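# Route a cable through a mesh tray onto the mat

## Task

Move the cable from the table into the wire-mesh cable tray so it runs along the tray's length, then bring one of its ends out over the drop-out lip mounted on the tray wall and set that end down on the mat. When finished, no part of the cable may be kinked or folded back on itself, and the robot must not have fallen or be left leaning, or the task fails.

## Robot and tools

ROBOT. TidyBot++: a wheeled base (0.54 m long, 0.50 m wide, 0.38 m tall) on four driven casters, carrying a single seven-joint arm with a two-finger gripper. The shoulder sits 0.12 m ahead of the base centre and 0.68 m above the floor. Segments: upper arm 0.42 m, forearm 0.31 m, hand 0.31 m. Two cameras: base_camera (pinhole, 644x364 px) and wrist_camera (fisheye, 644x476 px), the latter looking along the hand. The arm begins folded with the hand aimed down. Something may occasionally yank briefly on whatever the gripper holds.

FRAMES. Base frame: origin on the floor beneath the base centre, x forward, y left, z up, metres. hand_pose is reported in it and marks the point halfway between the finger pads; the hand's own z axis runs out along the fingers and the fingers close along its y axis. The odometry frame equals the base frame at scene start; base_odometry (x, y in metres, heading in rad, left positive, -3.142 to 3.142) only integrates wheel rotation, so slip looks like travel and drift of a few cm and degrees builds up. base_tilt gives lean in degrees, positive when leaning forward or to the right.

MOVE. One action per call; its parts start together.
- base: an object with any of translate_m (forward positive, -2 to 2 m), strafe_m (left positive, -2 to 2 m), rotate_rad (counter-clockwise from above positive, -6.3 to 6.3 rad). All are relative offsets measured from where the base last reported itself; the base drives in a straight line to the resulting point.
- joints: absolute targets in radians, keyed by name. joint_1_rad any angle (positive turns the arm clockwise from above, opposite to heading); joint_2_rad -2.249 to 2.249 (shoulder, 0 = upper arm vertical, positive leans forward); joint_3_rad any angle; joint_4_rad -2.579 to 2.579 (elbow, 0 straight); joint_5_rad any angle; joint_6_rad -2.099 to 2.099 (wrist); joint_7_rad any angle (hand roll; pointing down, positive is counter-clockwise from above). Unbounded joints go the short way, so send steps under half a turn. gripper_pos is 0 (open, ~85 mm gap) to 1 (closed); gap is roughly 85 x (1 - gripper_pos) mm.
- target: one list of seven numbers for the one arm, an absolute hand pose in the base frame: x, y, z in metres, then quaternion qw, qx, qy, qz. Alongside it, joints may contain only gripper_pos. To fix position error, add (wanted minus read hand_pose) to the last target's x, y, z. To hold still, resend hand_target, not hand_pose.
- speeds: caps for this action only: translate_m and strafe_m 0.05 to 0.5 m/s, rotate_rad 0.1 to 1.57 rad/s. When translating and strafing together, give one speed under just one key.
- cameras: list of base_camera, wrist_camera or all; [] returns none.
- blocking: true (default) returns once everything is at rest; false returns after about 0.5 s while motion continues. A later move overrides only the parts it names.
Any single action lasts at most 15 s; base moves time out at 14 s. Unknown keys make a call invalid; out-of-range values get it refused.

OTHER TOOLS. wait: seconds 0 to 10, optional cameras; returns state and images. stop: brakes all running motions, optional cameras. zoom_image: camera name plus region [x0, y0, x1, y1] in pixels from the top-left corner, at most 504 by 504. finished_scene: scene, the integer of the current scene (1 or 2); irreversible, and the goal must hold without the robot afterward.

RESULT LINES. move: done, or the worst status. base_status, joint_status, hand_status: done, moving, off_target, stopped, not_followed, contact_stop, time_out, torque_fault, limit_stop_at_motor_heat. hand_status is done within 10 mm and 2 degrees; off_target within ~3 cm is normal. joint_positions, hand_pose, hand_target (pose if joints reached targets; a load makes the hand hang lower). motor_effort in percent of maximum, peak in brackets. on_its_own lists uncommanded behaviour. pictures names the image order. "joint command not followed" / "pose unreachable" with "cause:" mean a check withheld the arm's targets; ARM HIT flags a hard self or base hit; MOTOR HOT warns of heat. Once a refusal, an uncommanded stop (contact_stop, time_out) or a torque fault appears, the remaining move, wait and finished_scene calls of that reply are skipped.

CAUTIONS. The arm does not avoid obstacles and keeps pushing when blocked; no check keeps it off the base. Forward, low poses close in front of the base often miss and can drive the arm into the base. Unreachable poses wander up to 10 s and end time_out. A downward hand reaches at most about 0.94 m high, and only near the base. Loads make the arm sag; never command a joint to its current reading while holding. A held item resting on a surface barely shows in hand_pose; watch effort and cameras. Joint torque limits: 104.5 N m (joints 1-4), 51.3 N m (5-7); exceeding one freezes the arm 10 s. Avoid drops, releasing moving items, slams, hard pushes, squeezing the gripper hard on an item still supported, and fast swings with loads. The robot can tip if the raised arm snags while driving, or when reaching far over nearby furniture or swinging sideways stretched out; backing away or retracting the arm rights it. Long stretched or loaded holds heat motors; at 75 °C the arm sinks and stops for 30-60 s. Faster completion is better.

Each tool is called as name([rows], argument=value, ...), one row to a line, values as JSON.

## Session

move(joints={"joint_1_rad": 0.0, "joint_2_rad": 0.0, "joint_3_rad": 3.14, "joint_4_rad": -1.2, "joint_5_rad": 0.0, "joint_6_rad": -0.9, "joint_7_rad": 1.57})

Scene clock: 2.57 s.
move: done
base_odometry: x=+0.000 y=+0.000 heading=+0.000
base_tilt: forward=-0.3 right=+0.6
base_status: not commanded
joint_positions: joint_1_rad=+0.017 joint_2_rad=-0.019 joint_3_rad=+3.125 joint_4_rad=-1.232 joint_5_rad=-0.013 joint_6_rad=-0.905 joint_7_rad=+1.553 gripper_pos=+0.000
joint_status: all done
motor_effort: joint_1_rad=+0(2) joint_2_rad=-20(21) joint_3_rad=-1(2) joint_4_rad=+19(20) joint_5_rad=-1(2) joint_6_rad=+8(8) joint_7_rad=-1(3)
hand_pose: x=+0.6711 y=+0.0040 z=+1.0507 quat_wxyz=(-0.010, +0.872, -0.009, +0.490) (m; base frame)
hand_target: x=+0.6807 y=+0.0022 z=+1.0593 quat_wxyz=(-0.001, +0.867, +0.000, +0.498) (m; base frame)
hand_status: not commanded
pictures: base_camera, wrist_camera

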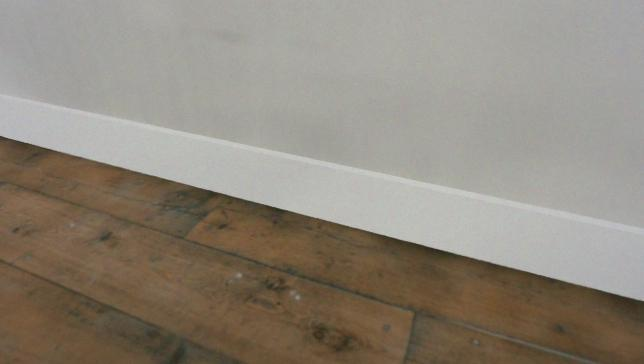

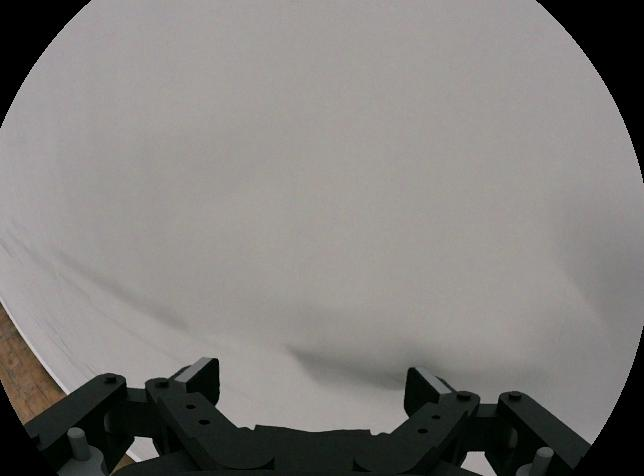

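move(joints={"joint_1_rad": -1.5, "joint_2_rad": -0.3, "joint_4_rad": -1.4, "joint_6_rad": -0.6}, cameras=["wrist_camera"])

move(joints={"joint_1_rad": -2.8}, cameras=["wrist_camera"])

Scene clock: 5.47 s.
move: off_target
base_odometry: x=+0.000 y=+0.000 heading=+0.000
base_tilt: forward=-0.4 right=+0.7
base_status: not commanded
joint_positions: joint_1_rad=-1.484 joint_2_rad=-0.280 joint_3_rad=+3.132 joint_4_rad=-1.383 joint_5_rad=-0.013 joint_6_rad=-0.700 joint_7_rad=+1.553 gripper_pos=+0.000
joint_status: joint_6_rad off_target (ended at -0.700, target -0.600); the others done
motor_effort: joint_1_rad=+1(2) joint_2_rad=-11(23) joint_3_rad=-1(2) joint_4_rad=+19(20) joint_5_rad=-1(2) joint_6_rad=+9(10) joint_7_rad=-1(1)
hand_pose: x=+0.1501 y=+0.4664 z=+1.1561 quat_wxyz=(-0.429, +0.581, +0.527, +0.448) (m; base frame)
hand_target: x=+0.1496 y=+0.4635 z=+1.1863 quat_wxyz=(-0.450, +0.549, +0.512, +0.483) (m; base frame)
hand_status: not commanded
pictures: wrist_camera

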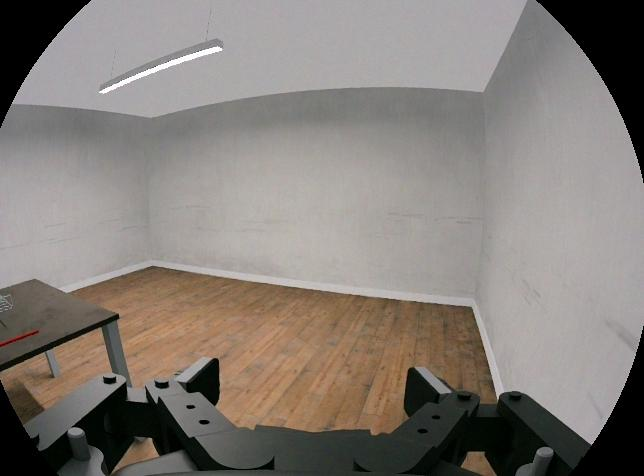

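Scene clock: 8.03 s.
move: done
base_odometry: x=+0.000 y=+0.000 heading=+0.000
base_tilt: forward=-0.3 right=+0.5
base_status: not commanded
joint_positions: joint_1_rad=-2.784 joint_2_rad=-0.280 joint_3_rad=+3.132 joint_4_rad=-1.384 joint_5_rad=-0.013 joint_6_rad=-0.698 joint_7_rad=+1.553 gripper_pos=+0.000
joint_status: all done
motor_effort: joint_1_rad=+0(2) joint_2_rad=-11(12) joint_3_rad=-1(2) joint_4_rad=+19(19) joint_5_rad=-1(2) joint_6_rad=+10(10) joint_7_rad=-1(1)
hand_pose: x=-0.3222 y=+0.1551 z=+1.1559 quat_wxyz=(-0.613, +0.143, +0.771, +0.097) (m; base frame)
hand_target: x=-0.3194 y=+0.1534 z=+1.1863 quat_wxyz=(-0.650, +0.127, +0.740, +0.112) (m; base frame)
hand_status: not commanded
pictures: wrist_camera

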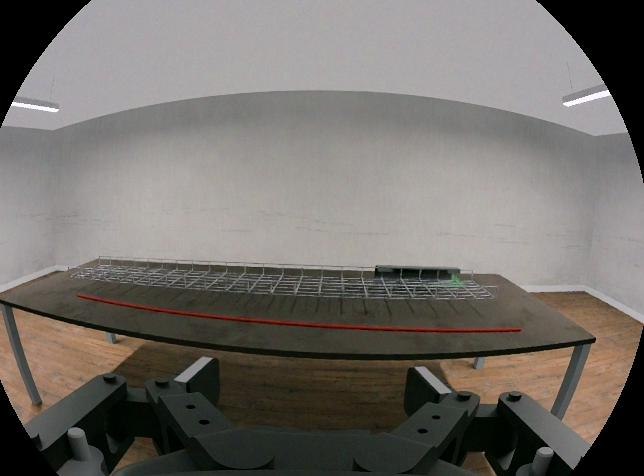

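move(base={"translate_m": -0.2, "rotate_rad": 2.78}, joints={"joint_1_rad": 0.0, "joint_2_rad": -0.2, "joint_4_rad": -1.2, "joint_6_rad": -1.1}, cameras=["wrist_camera"])

move(base={"strafe_m": 0.92}, cameras=["wrist_camera"])

Scene clock: 12.57 s.
move: done
base_odometry: x=-0.200 y=+0.000 heading=+2.780
base_tilt: forward=-0.3 right=+0.7
base_status: done
joint_positions: joint_1_rad=-0.016 joint_2_rad=-0.219 joint_3_rad=+3.137 joint_4_rad=-1.233 joint_5_rad=-0.013 joint_6_rad=-1.018 joint_7_rad=+1.553 gripper_pos=+0.000
joint_status: all done
motor_effort: joint_1_rad=+1(2) joint_2_rad=-12(14) joint_3_rad=+0(2) joint_4_rad=+18(20) joint_5_rad=-1(2) joint_6_rad=+8(10) joint_7_rad=-1(1)
hand_pose: x=+0.5729 y=+0.0144 z=+1.1201 quat_wxyz=(-0.016, +0.850, +0.001, +0.527) (m; base frame)
hand_target: x=+0.5686 y=+0.0022 z=+1.1069 quat_wxyz=(+0.000, +0.867, +0.000, +0.498) (m; base frame)
hand_status: not commanded
pictures: wrist_camera

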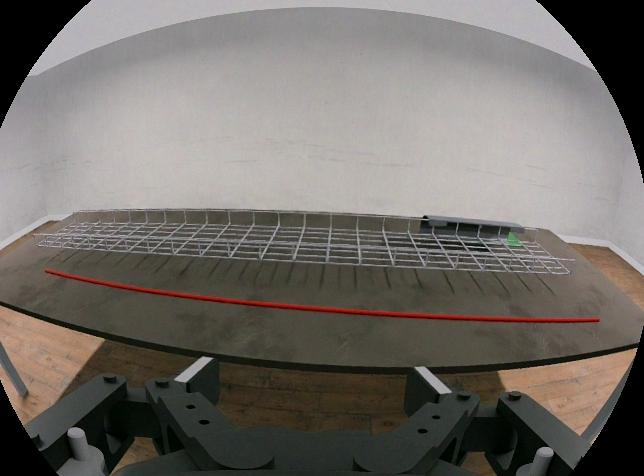

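Scene clock: 15.67 s.
move: done
base_odometry: x=-0.526 y=-0.861 heading=+2.781
base_tilt: forward=-0.3 right=+0.5
base_status: done
joint_positions: joint_1_rad=-0.013 joint_2_rad=-0.219 joint_3_rad=+3.138 joint_4_rad=-1.232 joint_5_rad=-0.013 joint_6_rad=-1.019 joint_7_rad=+1.553 gripper_pos=+0.000
joint_status: not commanded
motor_effort: joint_1_rad=+1(2) joint_2_rad=-12(12) joint_3_rad=-1(3) joint_4_rad=+18(18) joint_5_rad=-1(3) joint_6_rad=+8(9) joint_7_rad=+0(2)
hand_pose: x=+0.5730 y=+0.0128 z=+1.1198 quat_wxyz=(-0.015, +0.850, +0.000, +0.526) (m; base frame)
hand_target: x=+0.5686 y=+0.0022 z=+1.1069 quat_wxyz=(+0.000, +0.867, +0.000, +0.498) (m; base frame)
hand_status: not commanded
pictures: wrist_camera

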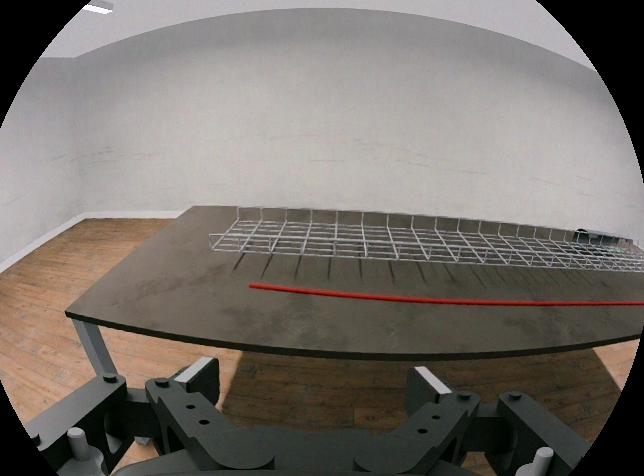

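move(base={"translate_m": 0.68, "strafe_m": -0.10, "rotate_rad": -0.05}, cameras=[])

move(target=[0.44, 0.17, 0.93, 0, 0.707, 0.707, 0], cameras=["wrist_camera"])

Scene clock: 18.67 s.
move: done
base_odometry: x=-1.126 y=-0.527 heading=+2.731
base_tilt: forward=-0.3 right=+0.6
base_status: done
joint_positions: joint_1_rad=-0.009 joint_2_rad=-0.198 joint_3_rad=+3.141 joint_4_rad=-1.229 joint_5_rad=-0.013 joint_6_rad=-1.022 joint_7_rad=+1.553 gripper_pos=+0.000
joint_status: not commanded
motor_effort: joint_1_rad=+0(2) joint_2_rad=-13(17) joint_3_rad=+0(2) joint_4_rad=+18(19) joint_5_rad=-1(3) joint_6_rad=+8(9) joint_7_rad=-1(2)
hand_pose: x=+0.5817 y=+0.0094 z=+1.1114 quat_wxyz=(-0.014, +0.856, -0.003, +0.517) (m; base frame)
hand_target: x=+0.5686 y=+0.0022 z=+1.1069 quat_wxyz=(+0.000, +0.867, +0.000, +0.498) (m; base frame)
hand_status: not commanded
pictures: none
No camera images: "cameras" was empty.

Scene clock: 20.73 s.
move: off_target
base_odometry: x=-1.126 y=-0.527 heading=+2.731
base_tilt: forward=-0.3 right=+0.7
base_status: not commanded
joint_positions: joint_1_rad=-0.278 joint_2_rad=+0.212 joint_3_rad=+2.860 joint_4_rad=-0.901 joint_5_rad=-0.002 joint_6_rad=-1.970 joint_7_rad=+2.553 gripper_pos=+0.000
joint_status: not commanded
motor_effort: joint_1_rad=+1(1) joint_2_rad=-24(26) joint_3_rad=+0(3) joint_4_rad=+14(18) joint_5_rad=-2(2) joint_6_rad=+0(8) joint_7_rad=-1(1)
hand_pose: x=+0.4517 y=+0.1914 z=+0.9252 quat_wxyz=(-0.022, +0.719, +0.693, +0.039) (m; base frame)
hand_target: x=+0.4400 y=+0.1700 z=+0.9300 quat_wxyz=(+0.000, +0.707, +0.707, +0.000) (m; base frame)
hand_status: off_target (0.025 m and 5.6 deg from the pose sent, 0.281 m and 105.9 deg at the start)
pictures: wrist_camera

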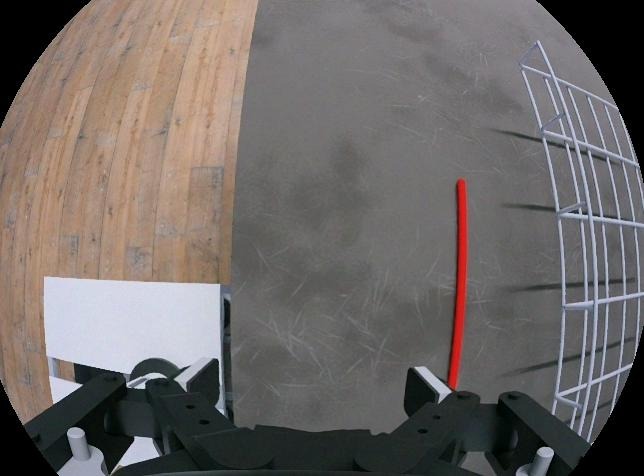

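move(base={"translate_m": 0.14}, target=[0.50, 0.2, 0.81, 0.092, 0.701, 0.701, 0.092], cameras=["wrist_camera"])

Scene clock: 23.10 s.
move: off_target
base_odometry: x=-1.255 y=-0.471 heading=+2.731
base_tilt: forward=-0.3 right=+0.6
base_status: done
joint_positions: joint_1_rad=-0.307 joint_2_rad=+0.147 joint_3_rad=+2.850 joint_4_rad=-1.399 joint_5_rad=+0.117 joint_6_rad=-1.487 joint_7_rad=+2.545 gripper_pos=+0.000
joint_status: not commanded
motor_effort: joint_1_rad=+0(2) joint_2_rad=-23(28) joint_3_rad=-1(3) joint_4_rad=+16(17) joint_5_rad=-1(2) joint_6_rad=+2(2) joint_7_rad=-1(1)
hand_pose: x=+0.4765 y=+0.1953 z=+0.8001 quat_wxyz=(+0.047, +0.705, +0.706, +0.050) (m; base frame)
hand_target: x=+0.5000 y=+0.2000 z=+0.8100 quat_wxyz=(+0.092, +0.701, +0.701, +0.092) (m; base frame)
hand_status: off_target (0.026 m and 7.1 deg from the pose sent, 0.125 m and 14.6 deg at the start)
pictures: wrist_camera

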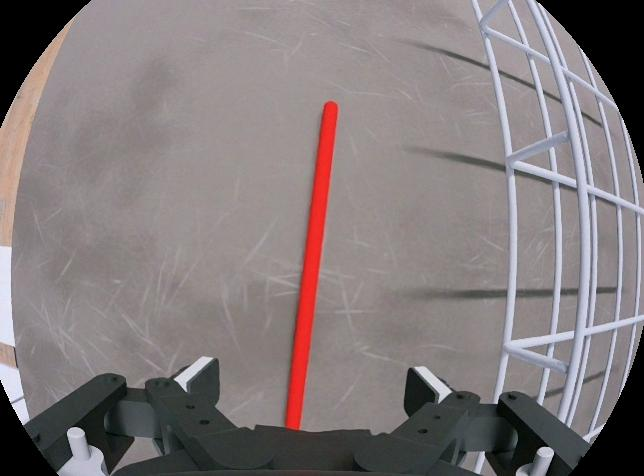

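move(target=[0.495, 0.203, 0.77, 0.092, 0.701, 0.701, 0.092], joints={"gripper_pos": 0.4}, cameras=[])

move(target=[0.495, 0.203, 0.747, 0.092, 0.701, 0.701, 0.092], cameras=["wrist_camera"])

Scene clock: 24.27 s.
move: off_target
base_odometry: x=-1.255 y=-0.471 heading=+2.731
base_tilt: forward=-0.3 right=+0.7
base_status: not commanded
joint_positions: joint_1_rad=-0.308 joint_2_rad=+0.144 joint_3_rad=+2.841 joint_4_rad=-1.533 joint_5_rad=+0.126 joint_6_rad=-1.364 joint_7_rad=+2.511 gripper_pos=+0.400
joint_status: all done
motor_effort: joint_1_rad=+0(1) joint_2_rad=-23(24) joint_3_rad=-1(2) joint_4_rad=+16(17) joint_5_rad=+0(1) joint_6_rad=+0(2) joint_7_rad=+0(1)
hand_pose: x=+0.4707 y=+0.1952 z=+0.7590 quat_wxyz=(+0.049, +0.709, +0.702, +0.046) (m; base frame)
hand_target: x=+0.4950 y=+0.2030 z=+0.7700 quat_wxyz=(+0.092, +0.701, +0.701, +0.092) (m; base frame)
hand_status: off_target (0.028 m and 7.3 deg from the pose sent, 0.036 m and 7.1 deg at the start)
pictures: none
No camera images: "cameras" was empty.

Scene clock: 25.30 s.
move: off_target
base_odometry: x=-1.255 y=-0.471 heading=+2.731
base_tilt: forward=-0.3 right=+0.7
base_status: not commanded
joint_positions: joint_1_rad=-0.308 joint_2_rad=+0.141 joint_3_rad=+2.838 joint_4_rad=-1.599 joint_5_rad=+0.134 joint_6_rad=-1.290 joint_7_rad=+2.494 gripper_pos=+0.400
joint_status: not commanded
motor_effort: joint_1_rad=+0(1) joint_2_rad=-23(24) joint_3_rad=-2(3) joint_4_rad=+16(17) joint_5_rad=-1(2) joint_6_rad=+1(3) joint_7_rad=-1(1)
hand_pose: x=+0.4706 y=+0.1956 z=+0.7400 quat_wxyz=(+0.053, +0.709, +0.701, +0.051) (m; base frame)
hand_target: x=+0.4950 y=+0.2030 z=+0.7470 quat_wxyz=(+0.092, +0.701, +0.701, +0.092) (m; base frame)
hand_status: off_target (0.026 m and 6.5 deg from the pose sent, 0.028 m and 7.3 deg at the start)
pictures: wrist_camera

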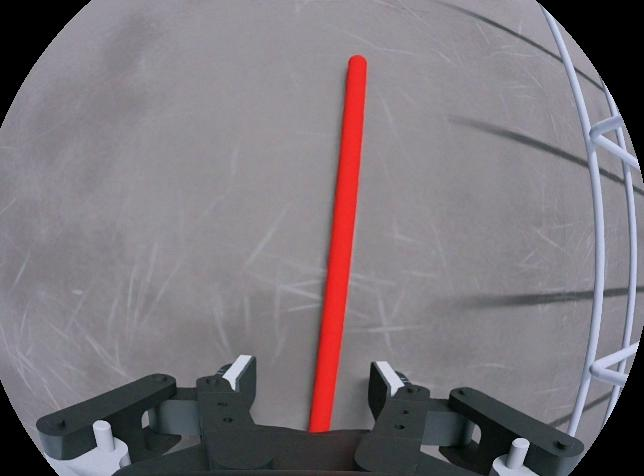

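move(joints={"gripper_pos": 1.0}, cameras=["wrist_camera"])

Scene clock: 26.93 s.
move: off_target
base_odometry: x=-1.255 y=-0.471 heading=+2.731
base_tilt: forward=-0.3 right=+0.6
base_status: not commanded
joint_positions: joint_1_rad=-0.308 joint_2_rad=+0.136 joint_3_rad=+2.836 joint_4_rad=-1.599 joint_5_rad=+0.136 joint_6_rad=-1.288 joint_7_rad=+2.493 gripper_pos=+0.943
joint_status: gripper_pos off_target (ended at +0.943, target +1.000)
motor_effort: joint_1_rad=+0(1) joint_2_rad=-22(23) joint_3_rad=-1(2) joint_4_rad=+16(16) joint_5_rad=+0(1) joint_6_rad=+2(2) joint_7_rad=-1(1)
hand_pose: x=+0.4706 y=+0.1962 z=+0.7419 quat_wxyz=(+0.055, +0.709, +0.701, +0.054) (m; base frame)
hand_target: x=+0.4950 y=+0.2030 z=+0.7470 quat_wxyz=(+0.092, +0.701, +0.701, +0.092) (m; base frame)
hand_status: not commanded
pictures: wrist_camera

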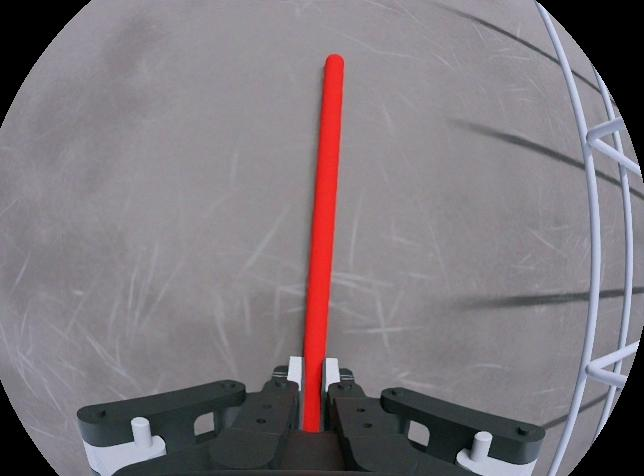

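move(target=[0.50, 0.2, 0.885, 0.092, 0.701, 0.701, 0.092], cameras=[])

move(target=[0.56, 0.19, 0.89, 0.092, 0.701, 0.701, 0.092], cameras=["wrist_camera"])

move(target=[0.70, 0.19, 0.88, 0.153, 0.690, 0.690, 0.153], cameras=["wrist_camera", "base_camera"])

Scene clock: 28.70 s.
move: off_target
base_odometry: x=-1.255 y=-0.471 heading=+2.731
base_tilt: forward=-0.3 right=+0.6
base_status: not commanded
joint_positions: joint_1_rad=-0.335 joint_2_rad=+0.140 joint_3_rad=+2.836 joint_4_rad=-1.173 joint_5_rad=+0.136 joint_6_rad=-1.552 joint_7_rad=+2.499 gripper_pos=+0.943
joint_status: not commanded
motor_effort: joint_1_rad=+0(1) joint_2_rad=-24(25) joint_3_rad=-1(3) joint_4_rad=+17(18) joint_5_rad=-1(1) joint_6_rad=+2(3) joint_7_rad=-1(1)
hand_pose: x=+0.5030 y=+0.2242 z=+0.8832 quat_wxyz=(+0.066, +0.709, +0.690, +0.132) (m; base frame)
hand_target: x=+0.5000 y=+0.2000 z=+0.8850 quat_wxyz=(+0.092, +0.701, +0.701, +0.092) (m; base frame)
hand_status: off_target (0.024 m and 5.7 deg from the pose sent, 0.146 m and 6.1 deg at the start)
pictures: none
No camera images: "cameras" was empty.

Scene clock: 29.83 s.
move: off_target
base_odometry: x=-1.255 y=-0.471 heading=+2.731
base_tilt: forward=-0.3 right=+0.6
base_status: not commanded
joint_positions: joint_1_rad=-0.335 joint_2_rad=+0.274 joint_3_rad=+2.883 joint_4_rad=-0.998 joint_5_rad=+0.137 joint_6_rad=-1.594 joint_7_rad=+2.587 gripper_pos=+0.943
joint_status: not commanded
motor_effort: joint_1_rad=+0(1) joint_2_rad=-29(30) joint_3_rad=-2(3) joint_4_rad=+16(17) joint_5_rad=+0(2) joint_6_rad=+3(4) joint_7_rad=-1(1)
hand_pose: x=+0.5608 y=+0.2266 z=+0.8846 quat_wxyz=(+0.063, +0.701, +0.699, +0.131) (m; base frame)
hand_target: x=+0.5600 y=+0.1900 z=+0.8900 quat_wxyz=(+0.092, +0.701, +0.701, +0.092) (m; base frame)
hand_status: off_target (0.037 m and 5.6 deg from the pose sent, 0.067 m and 5.7 deg at the start)
pictures: wrist_camera

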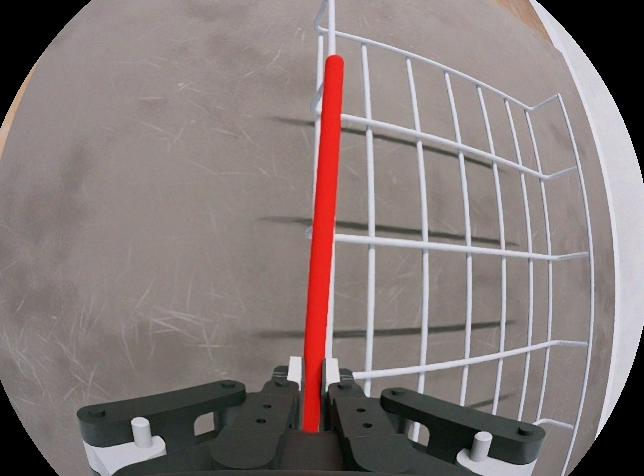

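Scene clock: 31.33 s.
move: off_target
base_odometry: x=-1.255 y=-0.471 heading=+2.731
base_tilt: forward=-0.3 right=+0.7
base_status: not commanded
joint_positions: joint_1_rad=-0.335 joint_2_rad=+0.479 joint_3_rad=+2.980 joint_4_rad=-0.782 joint_5_rad=+0.184 joint_6_rad=-1.589 joint_7_rad=+2.685 gripper_pos=+0.943
joint_status: not commanded
motor_effort: joint_1_rad=+0(2) joint_2_rad=-35(39) joint_3_rad=-2(3) joint_4_rad=+16(17) joint_5_rad=+0(1) joint_6_rad=+3(5) joint_7_rad=+0(1)
hand_pose: x=+0.6642 y=+0.2059 z=+0.8572 quat_wxyz=(+0.097, +0.705, +0.692, +0.123) (m; base frame)
hand_target: x=+0.7000 y=+0.1900 z=+0.8800 quat_wxyz=(+0.153, +0.690, +0.690, +0.153) (m; base frame)
hand_status: off_target (0.045 m and 7.5 deg from the pose sent, 0.144 m and 10.8 deg at the start)
pictures: base_camera, wrist_camera

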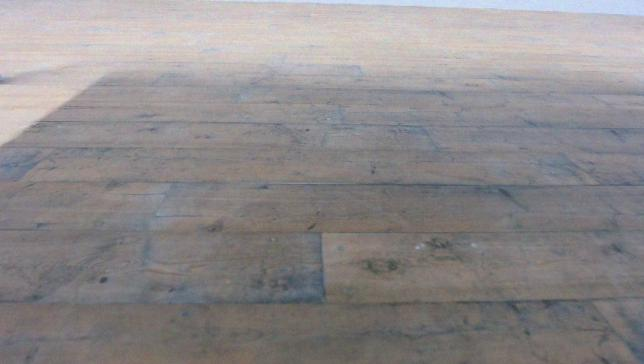

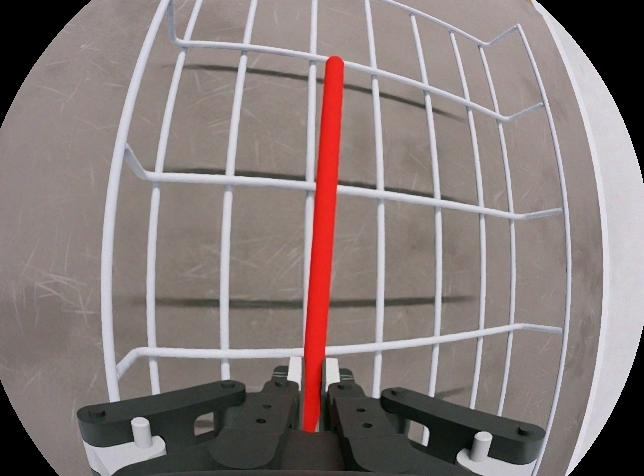

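move(target=[0.71, 0.18, 0.845, 0.153, 0.690, 0.690, 0.153], cameras=[])

move(target=[0.72, 0.18, 0.815, 0.153, 0.690, 0.690, 0.153], cameras=["wrist_camera"])

Scene clock: 32.47 s.
move: off_target
base_odometry: x=-1.255 y=-0.471 heading=+2.731
base_tilt: forward=-0.3 right=+0.5
base_status: not commanded
joint_positions: joint_1_rad=-0.298 joint_2_rad=+0.479 joint_3_rad=+2.973 joint_4_rad=-0.876 joint_5_rad=+0.187 joint_6_rad=-1.489 joint_7_rad=+2.685 gripper_pos=+0.943
joint_status: not commanded
motor_effort: joint_1_rad=+0(1) joint_2_rad=-36(38) joint_3_rad=-3(3) joint_4_rad=+17(17) joint_5_rad=+0(1) joint_6_rad=+2(5) joint_7_rad=-1(1)
hand_pose: x=+0.6790 y=+0.1938 z=+0.8300 quat_wxyz=(+0.101, +0.710, +0.686, +0.124) (m; base frame)
hand_target: x=+0.7100 y=+0.1800 z=+0.8450 quat_wxyz=(+0.153, +0.690, +0.690, +0.153) (m; base frame)
hand_status: off_target (0.037 m and 7.1 deg from the pose sent, 0.054 m and 7.5 deg at the start)
pictures: none
No camera images: "cameras" was empty.

Scene clock: 33.30 s.
move: off_target
base_odometry: x=-1.255 y=-0.471 heading=+2.731
base_tilt: forward=-0.3 right=+0.7
base_status: not commanded
joint_positions: joint_1_rad=-0.282 joint_2_rad=+0.468 joint_3_rad=+2.963 joint_4_rad=-0.934 joint_5_rad=+0.198 joint_6_rad=-1.405 joint_7_rad=+2.685 gripper_pos=+0.943
joint_status: not commanded
motor_effort: joint_1_rad=+1(1) joint_2_rad=-30(36) joint_3_rad=-1(3) joint_4_rad=+14(17) joint_5_rad=-1(1) joint_6_rad=+4(4) joint_7_rad=-1(1)
hand_pose: x=+0.6897 y=+0.1924 z=+0.8217 quat_wxyz=(+0.112, +0.706, +0.686, +0.140) (m; base frame)
hand_target: x=+0.7200 y=+0.1800 z=+0.8150 quat_wxyz=(+0.153, +0.690, +0.690, +0.153) (m; base frame)
hand_status: off_target (0.033 m and 5.3 deg from the pose sent, 0.046 m and 7.1 deg at the start)
pictures: wrist_camera

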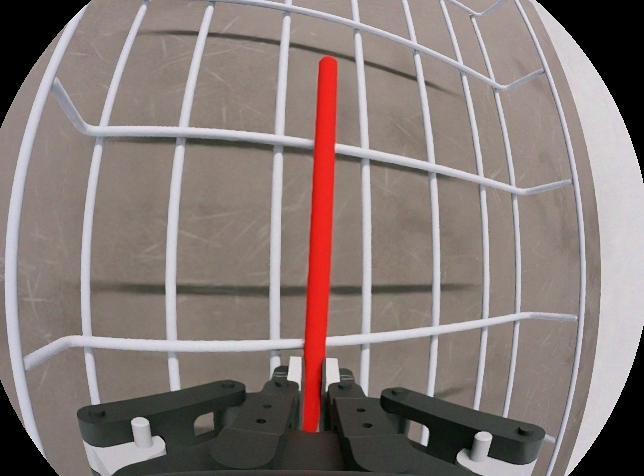

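move(target=[0.72, 0.18, 0.825, 0.153, 0.690, 0.690, 0.153], cameras=[])

move(joints={"gripper_pos": 0.45}, cameras=[])

move(target=[0.67, 0.18, 0.91, 0.122, 0.697, 0.697, 0.122], cameras=["wrist_camera"])

move(target=[0.54, -0.25, 0.92, 0.183, 0.683, 0.683, 0.183], cameras=["wrist_camera"])

Scene clock: 34.10 s.
move: off_target
base_odometry: x=-1.255 y=-0.471 heading=+2.731
base_tilt: forward=-0.4 right=+0.5
base_status: not commanded
joint_positions: joint_1_rad=-0.282 joint_2_rad=+0.469 joint_3_rad=+2.963 joint_4_rad=-0.931 joint_5_rad=+0.199 joint_6_rad=-1.405 joint_7_rad=+2.685 gripper_pos=+0.943
joint_status: not commanded
motor_effort: joint_1_rad=+0(1) joint_2_rad=-33(35) joint_3_rad=-1(3) joint_4_rad=+16(17) joint_5_rad=+0(1) joint_6_rad=+4(5) joint_7_rad=-2(2)
hand_pose: x=+0.6905 y=+0.1926 z=+0.8220 quat_wxyz=(+0.112, +0.706, +0.685, +0.140) (m; base frame)
hand_target: x=+0.7200 y=+0.1800 z=+0.8250 quat_wxyz=(+0.153, +0.690, +0.690, +0.153) (m; base frame)
hand_status: off_target (0.032 m and 5.2 deg from the pose sent, 0.033 m and 5.3 deg at the start)
pictures: none
No camera images: "cameras" was empty.

Scene clock: 34.97 s.
move: done
base_odometry: x=-1.255 y=-0.471 heading=+2.731
base_tilt: forward=-0.2 right=+0.6
base_status: not commanded
joint_positions: joint_1_rad=-0.282 joint_2_rad=+0.475 joint_3_rad=+2.963 joint_4_rad=-0.930 joint_5_rad=+0.200 joint_6_rad=-1.401 joint_7_rad=+2.685 gripper_pos=+0.450
joint_status: all done
motor_effort: joint_1_rad=+0(1) joint_2_rad=-37(38) joint_3_rad=-2(3) joint_4_rad=+17(17) joint_5_rad=+0(2) joint_6_rad=+3(4) joint_7_rad=-1(1)
hand_pose: x=+0.6927 y=+0.1928 z=+0.8192 quat_wxyz=(+0.112, +0.706, +0.686, +0.140) (m; base frame)
hand_target: x=+0.7200 y=+0.1800 z=+0.8250 quat_wxyz=(+0.153, +0.690, +0.690, +0.153) (m; base frame)
hand_status: not commanded
pictures: none
No camera images: "cameras" was empty.

Scene clock: 36.73 s.
move: off_target
base_odometry: x=-1.255 y=-0.471 heading=+2.731
base_tilt: forward=-0.4 right=+0.7
base_status: not commanded
joint_positions: joint_1_rad=-0.326 joint_2_rad=+0.503 joint_3_rad=+3.013 joint_4_rad=-0.572 joint_5_rad=+0.200 joint_6_rad=-1.676 joint_7_rad=+2.738 gripper_pos=+0.450
joint_status: not commanded
motor_effort: joint_1_rad=+0(1) joint_2_rad=-36(38) joint_3_rad=-2(3) joint_4_rad=+16(18) joint_5_rad=+0(1) joint_6_rad=+3(5) joint_7_rad=-1(2)
hand_pose: x=+0.6874 y=+0.1843 z=+0.9162 quat_wxyz=(+0.130, +0.705, +0.679, +0.158) (m; base frame)
hand_target: x=+0.6700 y=+0.1800 z=+0.9100 quat_wxyz=(+0.122, +0.697, +0.697, +0.122) (m; base frame)
hand_status: off_target (0.019 m and 4.8 deg from the pose sent, 0.094 m and 2.8 deg at the start)
pictures: wrist_camera

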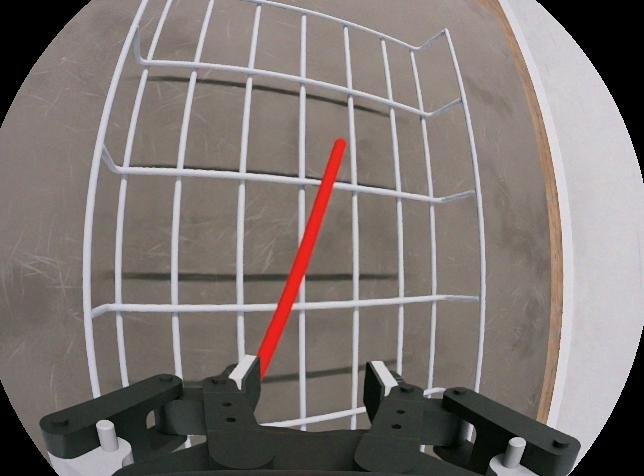

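Scene clock: 39.37 s.
move: off_target
base_odometry: x=-1.255 y=-0.471 heading=+2.731
base_tilt: forward=-0.4 right=+0.6
base_status: not commanded
joint_positions: joint_1_rad=+0.653 joint_2_rad=+0.172 joint_3_rad=+3.248 joint_4_rad=-1.107 joint_5_rad=-0.303 joint_6_rad=-1.576 joint_7_rad=+3.839 gripper_pos=+0.450
joint_status: not commanded
motor_effort: joint_1_rad=+1(3) joint_2_rad=-25(37) joint_3_rad=-1(3) joint_4_rad=+16(16) joint_5_rad=-3(4) joint_6_rad=+3(4) joint_7_rad=-1(1)
hand_pose: x=+0.5192 y=-0.2434 z=+0.9003 quat_wxyz=(+0.133, +0.697, +0.689, +0.148) (m; base frame)
hand_target: x=+0.5400 y=-0.2500 z=+0.9200 quat_wxyz=(+0.183, +0.683, +0.683, +0.183) (m; base frame)
hand_status: off_target (0.029 m and 7.2 deg from the pose sent, 0.459 m and 7.2 deg at the start)
pictures: wrist_camera

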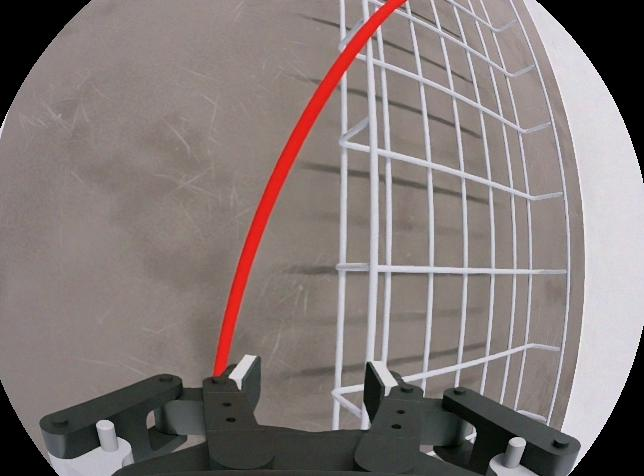

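move(target=[0.50, -0.25, 0.86, 0.183, 0.683, 0.683, 0.183], cameras=["wrist_camera"])

Scene clock: 40.90 s.
move: off_target
base_odometry: x=-1.255 y=-0.471 heading=+2.731
base_tilt: forward=-0.3 right=+0.7
base_status: not commanded
joint_positions: joint_1_rad=+0.544 joint_2_rad=+0.073 joint_3_rad=+3.467 joint_4_rad=-1.421 joint_5_rad=-0.344 joint_6_rad=-1.414 joint_7_rad=+3.995 gripper_pos=+0.450
joint_status: not commanded
motor_effort: joint_1_rad=+0(1) joint_2_rad=-22(25) joint_3_rad=+0(1) joint_4_rad=+16(17) joint_5_rad=-4(5) joint_6_rad=+3(4) joint_7_rad=-1(1)
hand_pose: x=+0.4725 y=-0.2484 z=+0.8400 quat_wxyz=(+0.129, +0.702, +0.684, +0.151) (m; base frame)
hand_target: x=+0.5000 y=-0.2500 z=+0.8600 quat_wxyz=(+0.183, +0.683, +0.683, +0.183) (m; base frame)
hand_status: off_target (0.034 m and 7.5 deg from the pose sent, 0.045 m and 7.2 deg at the start)
pictures: wrist_camera

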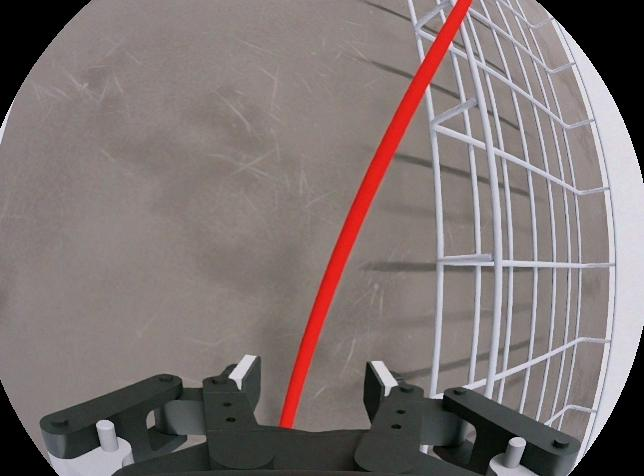

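move(target=[0.518, -0.25, 0.80, 0.183, 0.683, 0.683, 0.183], cameras=["wrist_camera"])

Scene clock: 42.37 s.
move: off_target
base_odometry: x=-1.255 y=-0.471 heading=+2.731
base_tilt: forward=-0.3 right=+0.6
base_status: not commanded
joint_positions: joint_1_rad=+0.564 joint_2_rad=+0.076 joint_3_rad=+3.398 joint_4_rad=-1.579 joint_5_rad=-0.364 joint_6_rad=-1.226 joint_7_rad=+4.042 gripper_pos=+0.450
joint_status: not commanded
motor_effort: joint_1_rad=+0(1) joint_2_rad=-22(23) joint_3_rad=+0(2) joint_4_rad=+17(18) joint_5_rad=-4(5) joint_6_rad=+1(4) joint_7_rad=-1(1)
hand_pose: x=+0.4911 y=-0.2403 z=+0.7923 quat_wxyz=(+0.141, +0.689, +0.693, +0.157) (m; base frame)
hand_target: x=+0.5180 y=-0.2500 z=+0.8000 quat_wxyz=(+0.183, +0.683, +0.683, +0.183) (m; base frame)
hand_status: off_target (0.030 m and 5.8 deg from the pose sent, 0.061 m and 7.5 deg at the start)
pictures: wrist_camera

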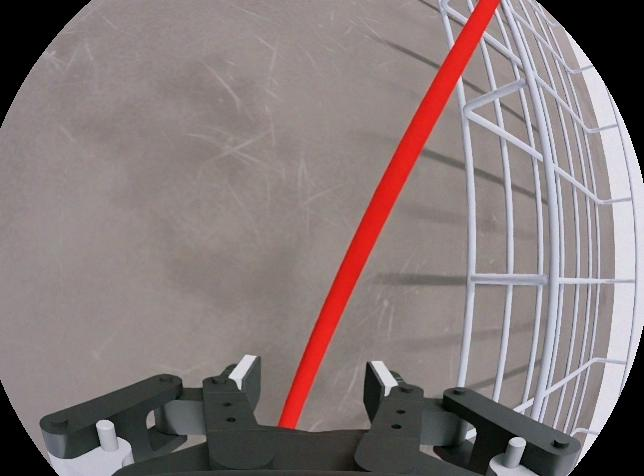

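move(target=[0.515, -0.25, 0.780, 0.183, 0.683, 0.683, 0.183], cameras=[])

move(joints={"gripper_pos": 1.0}, cameras=["wrist_camera"])

Scene clock: 43.27 s.
move: off_target
base_odometry: x=-1.255 y=-0.471 heading=+2.731
base_tilt: forward=-0.3 right=+0.6
base_status: not commanded
joint_positions: joint_1_rad=+0.566 joint_2_rad=+0.076 joint_3_rad=+3.398 joint_4_rad=-1.644 joint_5_rad=-0.381 joint_6_rad=-1.169 joint_7_rad=+4.080 gripper_pos=+0.450
joint_status: not commanded
motor_effort: joint_1_rad=+0(1) joint_2_rad=-22(23) joint_3_rad=+0(2) joint_4_rad=+17(18) joint_5_rad=-3(5) joint_6_rad=+3(3) joint_7_rad=-1(1)
hand_pose: x=+0.4898 y=-0.2376 z=+0.7723 quat_wxyz=(+0.141, +0.686, +0.695, +0.160) (m; base frame)
hand_target: x=+0.5150 y=-0.2500 z=+0.7800 quat_wxyz=(+0.183, +0.683, +0.683, +0.183) (m; base frame)
hand_status: off_target (0.029 m and 5.7 deg from the pose sent, 0.029 m and 5.8 deg at the start)
pictures: none
No camera images: "cameras" was empty.

Scene clock: 44.10 s.
move: off_target
base_odometry: x=-1.255 y=-0.471 heading=+2.731
base_tilt: forward=-0.4 right=+0.7
base_status: not commanded
joint_positions: joint_1_rad=+0.566 joint_2_rad=+0.076 joint_3_rad=+3.398 joint_4_rad=-1.644 joint_5_rad=-0.382 joint_6_rad=-1.168 joint_7_rad=+4.080 gripper_pos=+0.940
joint_status: gripper_pos off_target (ended at +0.940, target +1.000)
motor_effort: joint_1_rad=+0(1) joint_2_rad=-22(22) joint_3_rad=+0(1) joint_4_rad=+17(17) joint_5_rad=-4(5) joint_6_rad=+2(3) joint_7_rad=-1(1)
hand_pose: x=+0.4901 y=-0.2376 z=+0.7725 quat_wxyz=(+0.141, +0.686, +0.695, +0.161) (m; base frame)
hand_target: x=+0.5150 y=-0.2500 z=+0.7800 quat_wxyz=(+0.183, +0.683, +0.683, +0.183) (m; base frame)
hand_status: not commanded
pictures: wrist_camera

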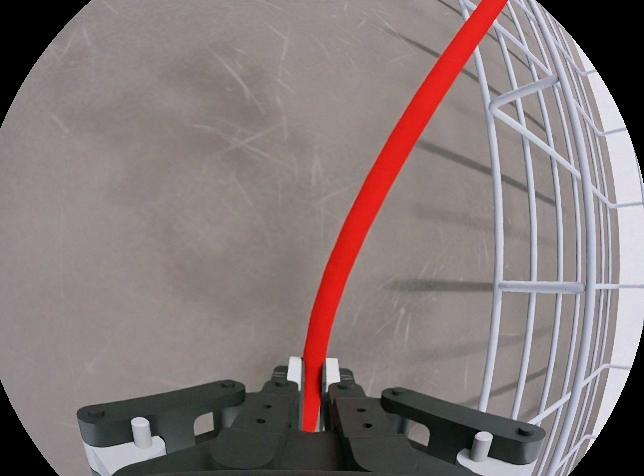

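Gripped. Lift and place.

move(target=[0.52, -0.25, 0.885, 0.153, 0.690, 0.690, 0.153], cameras=[])

move(target=[0.60, -0.245, 0.895, 0.153, 0.690, 0.690, 0.153], cameras=[])

move(target=[0.70, -0.24, 0.885, 0.153, 0.690, 0.690, 0.153], cameras=["wrist_camera"])

move(target=[0.70, -0.24, 0.825, 0.153, 0.690, 0.690, 0.153], cameras=["wrist_camera"])

move(target=[0.70, -0.24, 0.810, 0.153, 0.690, 0.690, 0.153], cameras=["wrist_camera"])

Scene clock: 45.90 s.
move: off_target
base_odometry: x=-1.255 y=-0.471 heading=+2.731
base_tilt: forward=-0.2 right=+0.7
base_status: not commanded
joint_positions: joint_1_rad=+0.626 joint_2_rad=+0.128 joint_3_rad=+3.292 joint_4_rad=-1.242 joint_5_rad=-0.382 joint_6_rad=-1.387 joint_7_rad=+3.938 gripper_pos=+0.940
joint_status: not commanded
motor_effort: joint_1_rad=+0(1) joint_2_rad=-25(25) joint_3_rad=-1(2) joint_4_rad=+18(18) joint_5_rad=-5(5) joint_6_rad=+4(4) joint_7_rad=-1(1)
hand_pose: x=+0.5424 y=-0.2476 z=+0.8929 quat_wxyz=(+0.188, +0.673, +0.692, +0.180) (m; base frame)
hand_target: x=+0.5200 y=-0.2500 z=+0.8850 quat_wxyz=(+0.153, +0.690, +0.690, +0.153) (m; base frame)
hand_status: off_target (0.024 m and 5.5 deg from the pose sent, 0.117 m and 1.7 deg at the start)
pictures: none
No camera images: "cameras" was empty.

Scene clock: 47.20 s.
move: off_target
base_odometry: x=-1.255 y=-0.471 heading=+2.731
base_tilt: forward=-0.4 right=+0.7
base_status: not commanded
joint_positions: joint_1_rad=+0.677 joint_2_rad=+0.300 joint_3_rad=+3.029 joint_4_rad=-0.991 joint_5_rad=-0.264 joint_6_rad=-1.422 joint_7_rad=+3.738 gripper_pos=+0.940
joint_status: not commanded
motor_effort: joint_1_rad=+0(1) joint_2_rad=-30(31) joint_3_rad=-2(4) joint_4_rad=+17(18) joint_5_rad=-4(6) joint_6_rad=+3(5) joint_7_rad=-1(1)
hand_pose: x=+0.6233 y=-0.2344 z=+0.9019 quat_wxyz=(+0.178, +0.670, +0.696, +0.187) (m; base frame)
hand_target: x=+0.6000 y=-0.2450 z=+0.8950 quat_wxyz=(+0.153, +0.690, +0.690, +0.153) (m; base frame)
hand_status: off_target (0.027 m and 5.4 deg from the pose sent, 0.058 m and 5.5 deg at the start)
pictures: none
No camera images: "cameras" was empty.

Scene clock: 48.70 s.
move: off_target
base_odometry: x=-1.255 y=-0.471 heading=+2.731
base_tilt: forward=-0.3 right=+0.7
base_status: not commanded
joint_positions: joint_1_rad=+0.588 joint_2_rad=+0.563 joint_3_rad=+2.934 joint_4_rad=-0.622 joint_5_rad=-0.119 joint_6_rad=-1.510 joint_7_rad=+3.577 gripper_pos=+0.940
joint_status: not commanded
motor_effort: joint_1_rad=+0(1) joint_2_rad=-39(40) joint_3_rad=-4(5) joint_4_rad=+17(18) joint_5_rad=-4(5) joint_6_rad=+5(6) joint_7_rad=-1(1)
hand_pose: x=+0.7168 y=-0.2438 z=+0.8880 quat_wxyz=(+0.172, +0.678, +0.690, +0.185) (m; base frame)
hand_target: x=+0.7000 y=-0.2400 z=+0.8850 quat_wxyz=(+0.153, +0.690, +0.690, +0.153) (m; base frame)
hand_status: off_target (0.017 m and 4.5 deg from the pose sent, 0.079 m and 5.4 deg at the start)
pictures: wrist_camera

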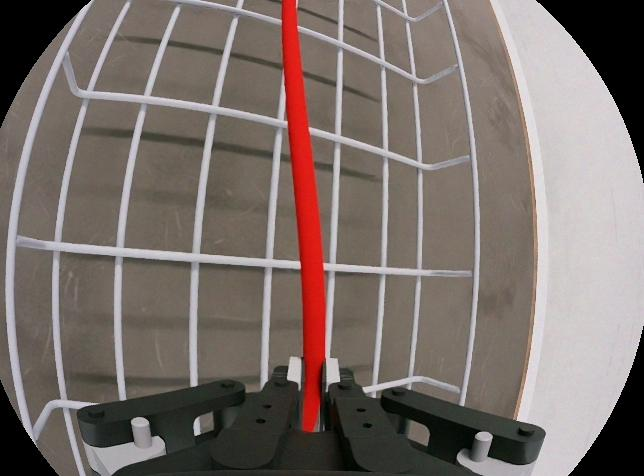

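Scene clock: 50.10 s.
move: off_target
base_odometry: x=-1.255 y=-0.471 heading=+2.731
base_tilt: forward=-0.4 right=+0.7
base_status: not commanded
joint_positions: joint_1_rad=+0.606 joint_2_rad=+0.530 joint_3_rad=+2.888 joint_4_rad=-0.870 joint_5_rad=-0.110 joint_6_rad=-1.433 joint_7_rad=+3.576 gripper_pos=+0.940
joint_status: not commanded
motor_effort: joint_1_rad=+0(1) joint_2_rad=-36(39) joint_3_rad=-4(5) joint_4_rad=+16(17) joint_5_rad=-3(5) joint_6_rad=+2(5) joint_7_rad=-1(1)
hand_pose: x=+0.6933 y=-0.2135 z=+0.8173 quat_wxyz=(+0.106, +0.682, +0.703, +0.168) (m; base frame)
hand_target: x=+0.7000 y=-0.2400 z=+0.8250 quat_wxyz=(+0.153, +0.690, +0.690, +0.153) (m; base frame)
hand_status: off_target (0.028 m and 5.9 deg from the pose sent, 0.065 m and 4.5 deg at the start)
pictures: wrist_camera

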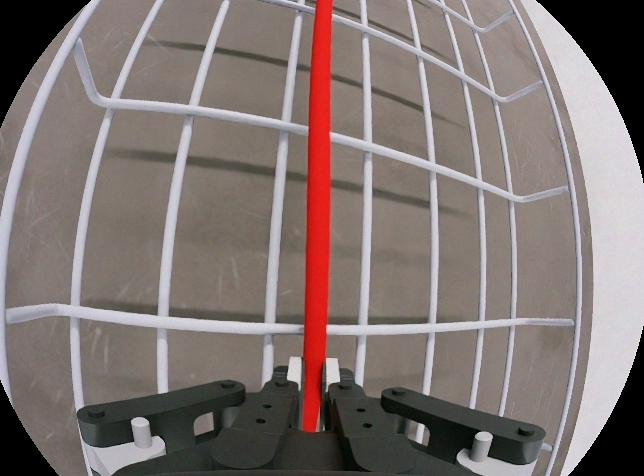

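Scene clock: 50.87 s.
move: off_target
base_odometry: x=-1.255 y=-0.471 heading=+2.731
base_tilt: forward=-0.3 right=+0.6
base_status: not commanded
joint_positions: joint_1_rad=+0.618 joint_2_rad=+0.510 joint_3_rad=+2.877 joint_4_rad=-0.921 joint_5_rad=-0.109 joint_6_rad=-1.383 joint_7_rad=+3.576 gripper_pos=+0.940
joint_status: not commanded
motor_effort: joint_1_rad=-1(1) joint_2_rad=-33(36) joint_3_rad=-3(5) joint_4_rad=+14(16) joint_5_rad=-4(5) joint_6_rad=+2(3) joint_7_rad=-1(1)
hand_pose: x=+0.6929 y=-0.2135 z=+0.8144 quat_wxyz=(+0.115, +0.683, +0.700, +0.171) (m; base frame)
hand_target: x=+0.7000 y=-0.2400 z=+0.8100 quat_wxyz=(+0.153, +0.690, +0.690, +0.153) (m; base frame)
hand_status: off_target (0.028 m and 5.0 deg from the pose sent, 0.028 m and 5.9 deg at the start)
pictures: wrist_camera

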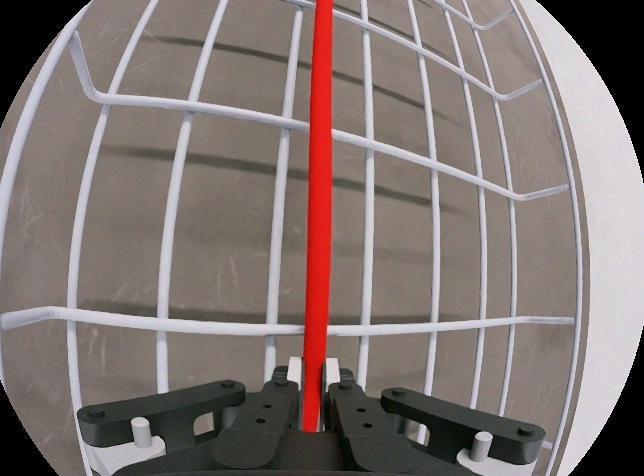

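move(joints={"gripper_pos": 0.45}, cameras=[])

move(target=[0.67, -0.24, 0.92, 0.122, 0.697, 0.697, 0.122], cameras=["wrist_camera"])

move(target=[0.54, -0.25, 0.92, 0.183, 0.683, 0.683, 0.183], base={"strafe_m": -0.45}, cameras=["wrist_camera"])

Scene clock: 51.97 s.
move: done
base_odometry: x=-1.255 y=-0.471 heading=+2.731
base_tilt: forward=-0.2 right=+0.7
base_status: not commanded
joint_positions: joint_1_rad=+0.620 joint_2_rad=+0.506 joint_3_rad=+2.862 joint_4_rad=-0.925 joint_5_rad=-0.107 joint_6_rad=-1.334 joint_7_rad=+3.576 gripper_pos=+0.450
joint_status: all done
motor_effort: joint_1_rad=+1(4) joint_2_rad=-32(35) joint_3_rad=-3(5) joint_4_rad=+15(15) joint_5_rad=-3(4) joint_6_rad=+3(4) joint_7_rad=-1(1)
hand_pose: x=+0.7060 y=-0.2134 z=+0.8214 quat_wxyz=(+0.137, +0.678, +0.699, +0.183) (m; base frame)
hand_target: x=+0.7000 y=-0.2400 z=+0.8100 quat_wxyz=(+0.153, +0.690, +0.690, +0.153) (m; base frame)
hand_status: not commanded
pictures: none
No camera images: "cameras" was empty.

Scene clock: 54.33 s.
move: off_target
base_odometry: x=-1.255 y=-0.471 heading=+2.731
base_tilt: forward=-0.3 right=+0.7
base_status: not commanded
joint_positions: joint_1_rad=+0.523 joint_2_rad=+0.689 joint_3_rad=+3.024 joint_4_rad=-0.168 joint_5_rad=-0.107 joint_6_rad=-1.898 joint_7_rad=+3.574 gripper_pos=+0.450
joint_status: not commanded
motor_effort: joint_1_rad=+1(1) joint_2_rad=-40(40) joint_3_rad=-3(5) joint_4_rad=+13(18) joint_5_rad=-3(4) joint_6_rad=+3(5) joint_7_rad=-1(2)
hand_pose: x=+0.6875 y=-0.2467 z=+0.9299 quat_wxyz=(+0.154, +0.678, +0.705, +0.145) (m; base frame)
hand_target: x=+0.6700 y=-0.2400 z=+0.9200 quat_wxyz=(+0.122, +0.697, +0.697, +0.122) (m; base frame)
hand_status: off_target (0.021 m and 5.1 deg from the pose sent, 0.108 m and 7.5 deg at the start)
pictures: wrist_camera

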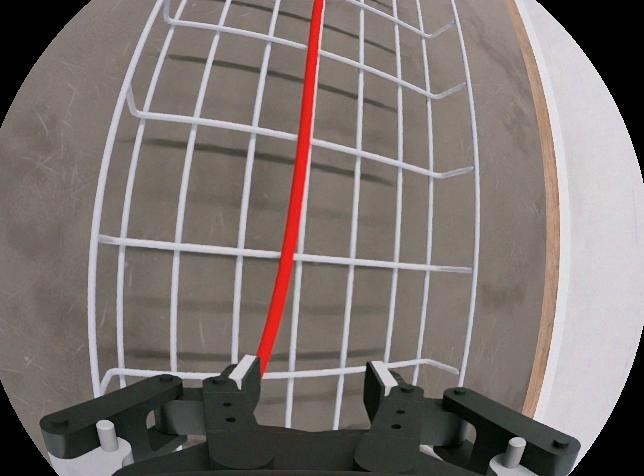

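Scene clock: 56.87 s.
move: off_target
base_odometry: x=-1.075 y=-0.058 heading=+2.732
base_tilt: forward=-0.2 right=+0.7
base_status: done
joint_positions: joint_1_rad=+0.654 joint_2_rad=+0.172 joint_3_rad=+3.246 joint_4_rad=-1.109 joint_5_rad=-0.303 joint_6_rad=-1.576 joint_7_rad=+3.839 gripper_pos=+0.450
joint_status: not commanded
motor_effort: joint_1_rad=+1(3) joint_2_rad=-25(41) joint_3_rad=-1(3) joint_4_rad=+16(16) joint_5_rad=-4(4) joint_6_rad=+3(4) joint_7_rad=-1(1)
hand_pose: x=+0.5190 y=-0.2430 z=+0.8999 quat_wxyz=(+0.132, +0.697, +0.689, +0.149) (m; base frame)
hand_target: x=+0.5400 y=-0.2500 z=+0.9200 quat_wxyz=(+0.183, +0.683, +0.683, +0.183) (m; base frame)
hand_status: off_target (0.030 m and 7.2 deg from the pose sent, 0.148 m and 6.1 deg at the start)
pictures: wrist_camera

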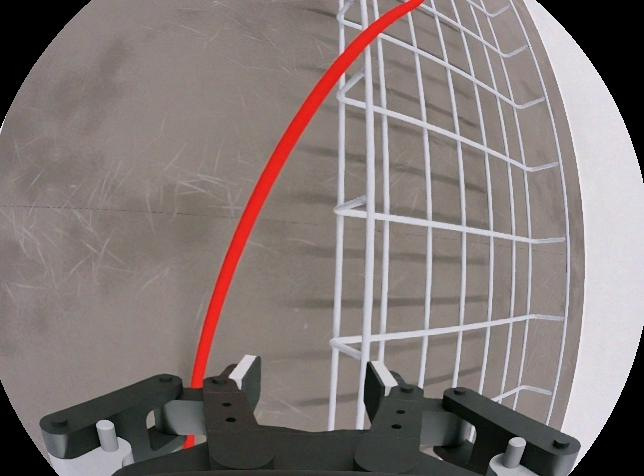

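move(target=[0.478, -0.25, 0.86, 0.153, 0.690, 0.690, 0.153], cameras=["wrist_camera"])

move(target=[0.496, -0.25, 0.80, 0.153, 0.690, 0.690, 0.153], cameras=["wrist_camera"])

Scene clock: 58.27 s.
move: off_target
base_odometry: x=-1.075 y=-0.058 heading=+2.732
base_tilt: forward=-0.3 right=+0.6
base_status: not commanded
joint_positions: joint_1_rad=+0.551 joint_2_rad=+0.079 joint_3_rad=+3.459 joint_4_rad=-1.373 joint_5_rad=-0.304 joint_6_rad=-1.505 joint_7_rad=+3.964 gripper_pos=+0.450
joint_status: not commanded
motor_effort: joint_1_rad=+0(1) joint_2_rad=-22(25) joint_3_rad=+0(2) joint_4_rad=+16(17) joint_5_rad=-4(4) joint_6_rad=+1(3) joint_7_rad=-1(2)
hand_pose: x=+0.4556 y=-0.2439 z=+0.8457 quat_wxyz=(+0.101, +0.709, +0.685, +0.133) (m; base frame)
hand_target: x=+0.4780 y=-0.2500 z=+0.8600 quat_wxyz=(+0.153, +0.690, +0.690, +0.153) (m; base frame)
hand_status: off_target (0.027 m and 6.7 deg from the pose sent, 0.058 m and 2.5 deg at the start)
pictures: wrist_camera

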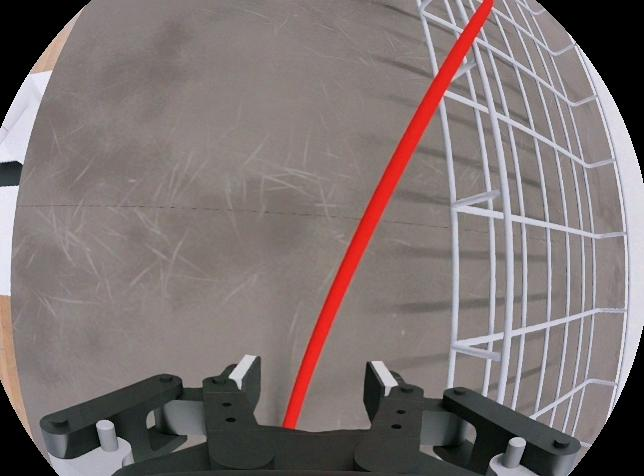

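Scene clock: 59.63 s.
move: off_target
base_odometry: x=-1.075 y=-0.058 heading=+2.732
base_tilt: forward=-0.3 right=+0.7
base_status: not commanded
joint_positions: joint_1_rad=+0.557 joint_2_rad=+0.079 joint_3_rad=+3.403 joint_4_rad=-1.537 joint_5_rad=-0.304 joint_6_rad=-1.315 joint_7_rad=+3.994 gripper_pos=+0.450
joint_status: not commanded
motor_effort: joint_1_rad=+1(1) joint_2_rad=-22(23) joint_3_rad=+1(2) joint_4_rad=+16(17) joint_5_rad=-3(4) joint_6_rad=+2(3) joint_7_rad=-1(1)
hand_pose: x=+0.4721 y=-0.2385 z=+0.7952 quat_wxyz=(+0.112, +0.699, +0.693, +0.134) (m; base frame)
hand_target: x=+0.4960 y=-0.2500 z=+0.8000 quat_wxyz=(+0.153, +0.690, +0.690, +0.153) (m; base frame)
hand_status: off_target (0.027 m and 5.3 deg from the pose sent, 0.061 m and 6.7 deg at the start)
pictures: wrist_camera

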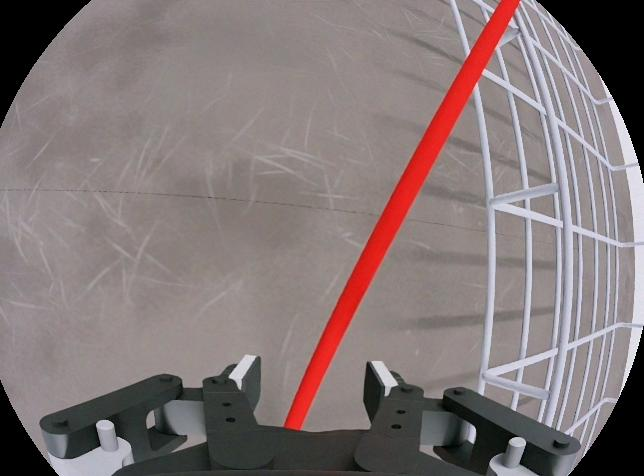

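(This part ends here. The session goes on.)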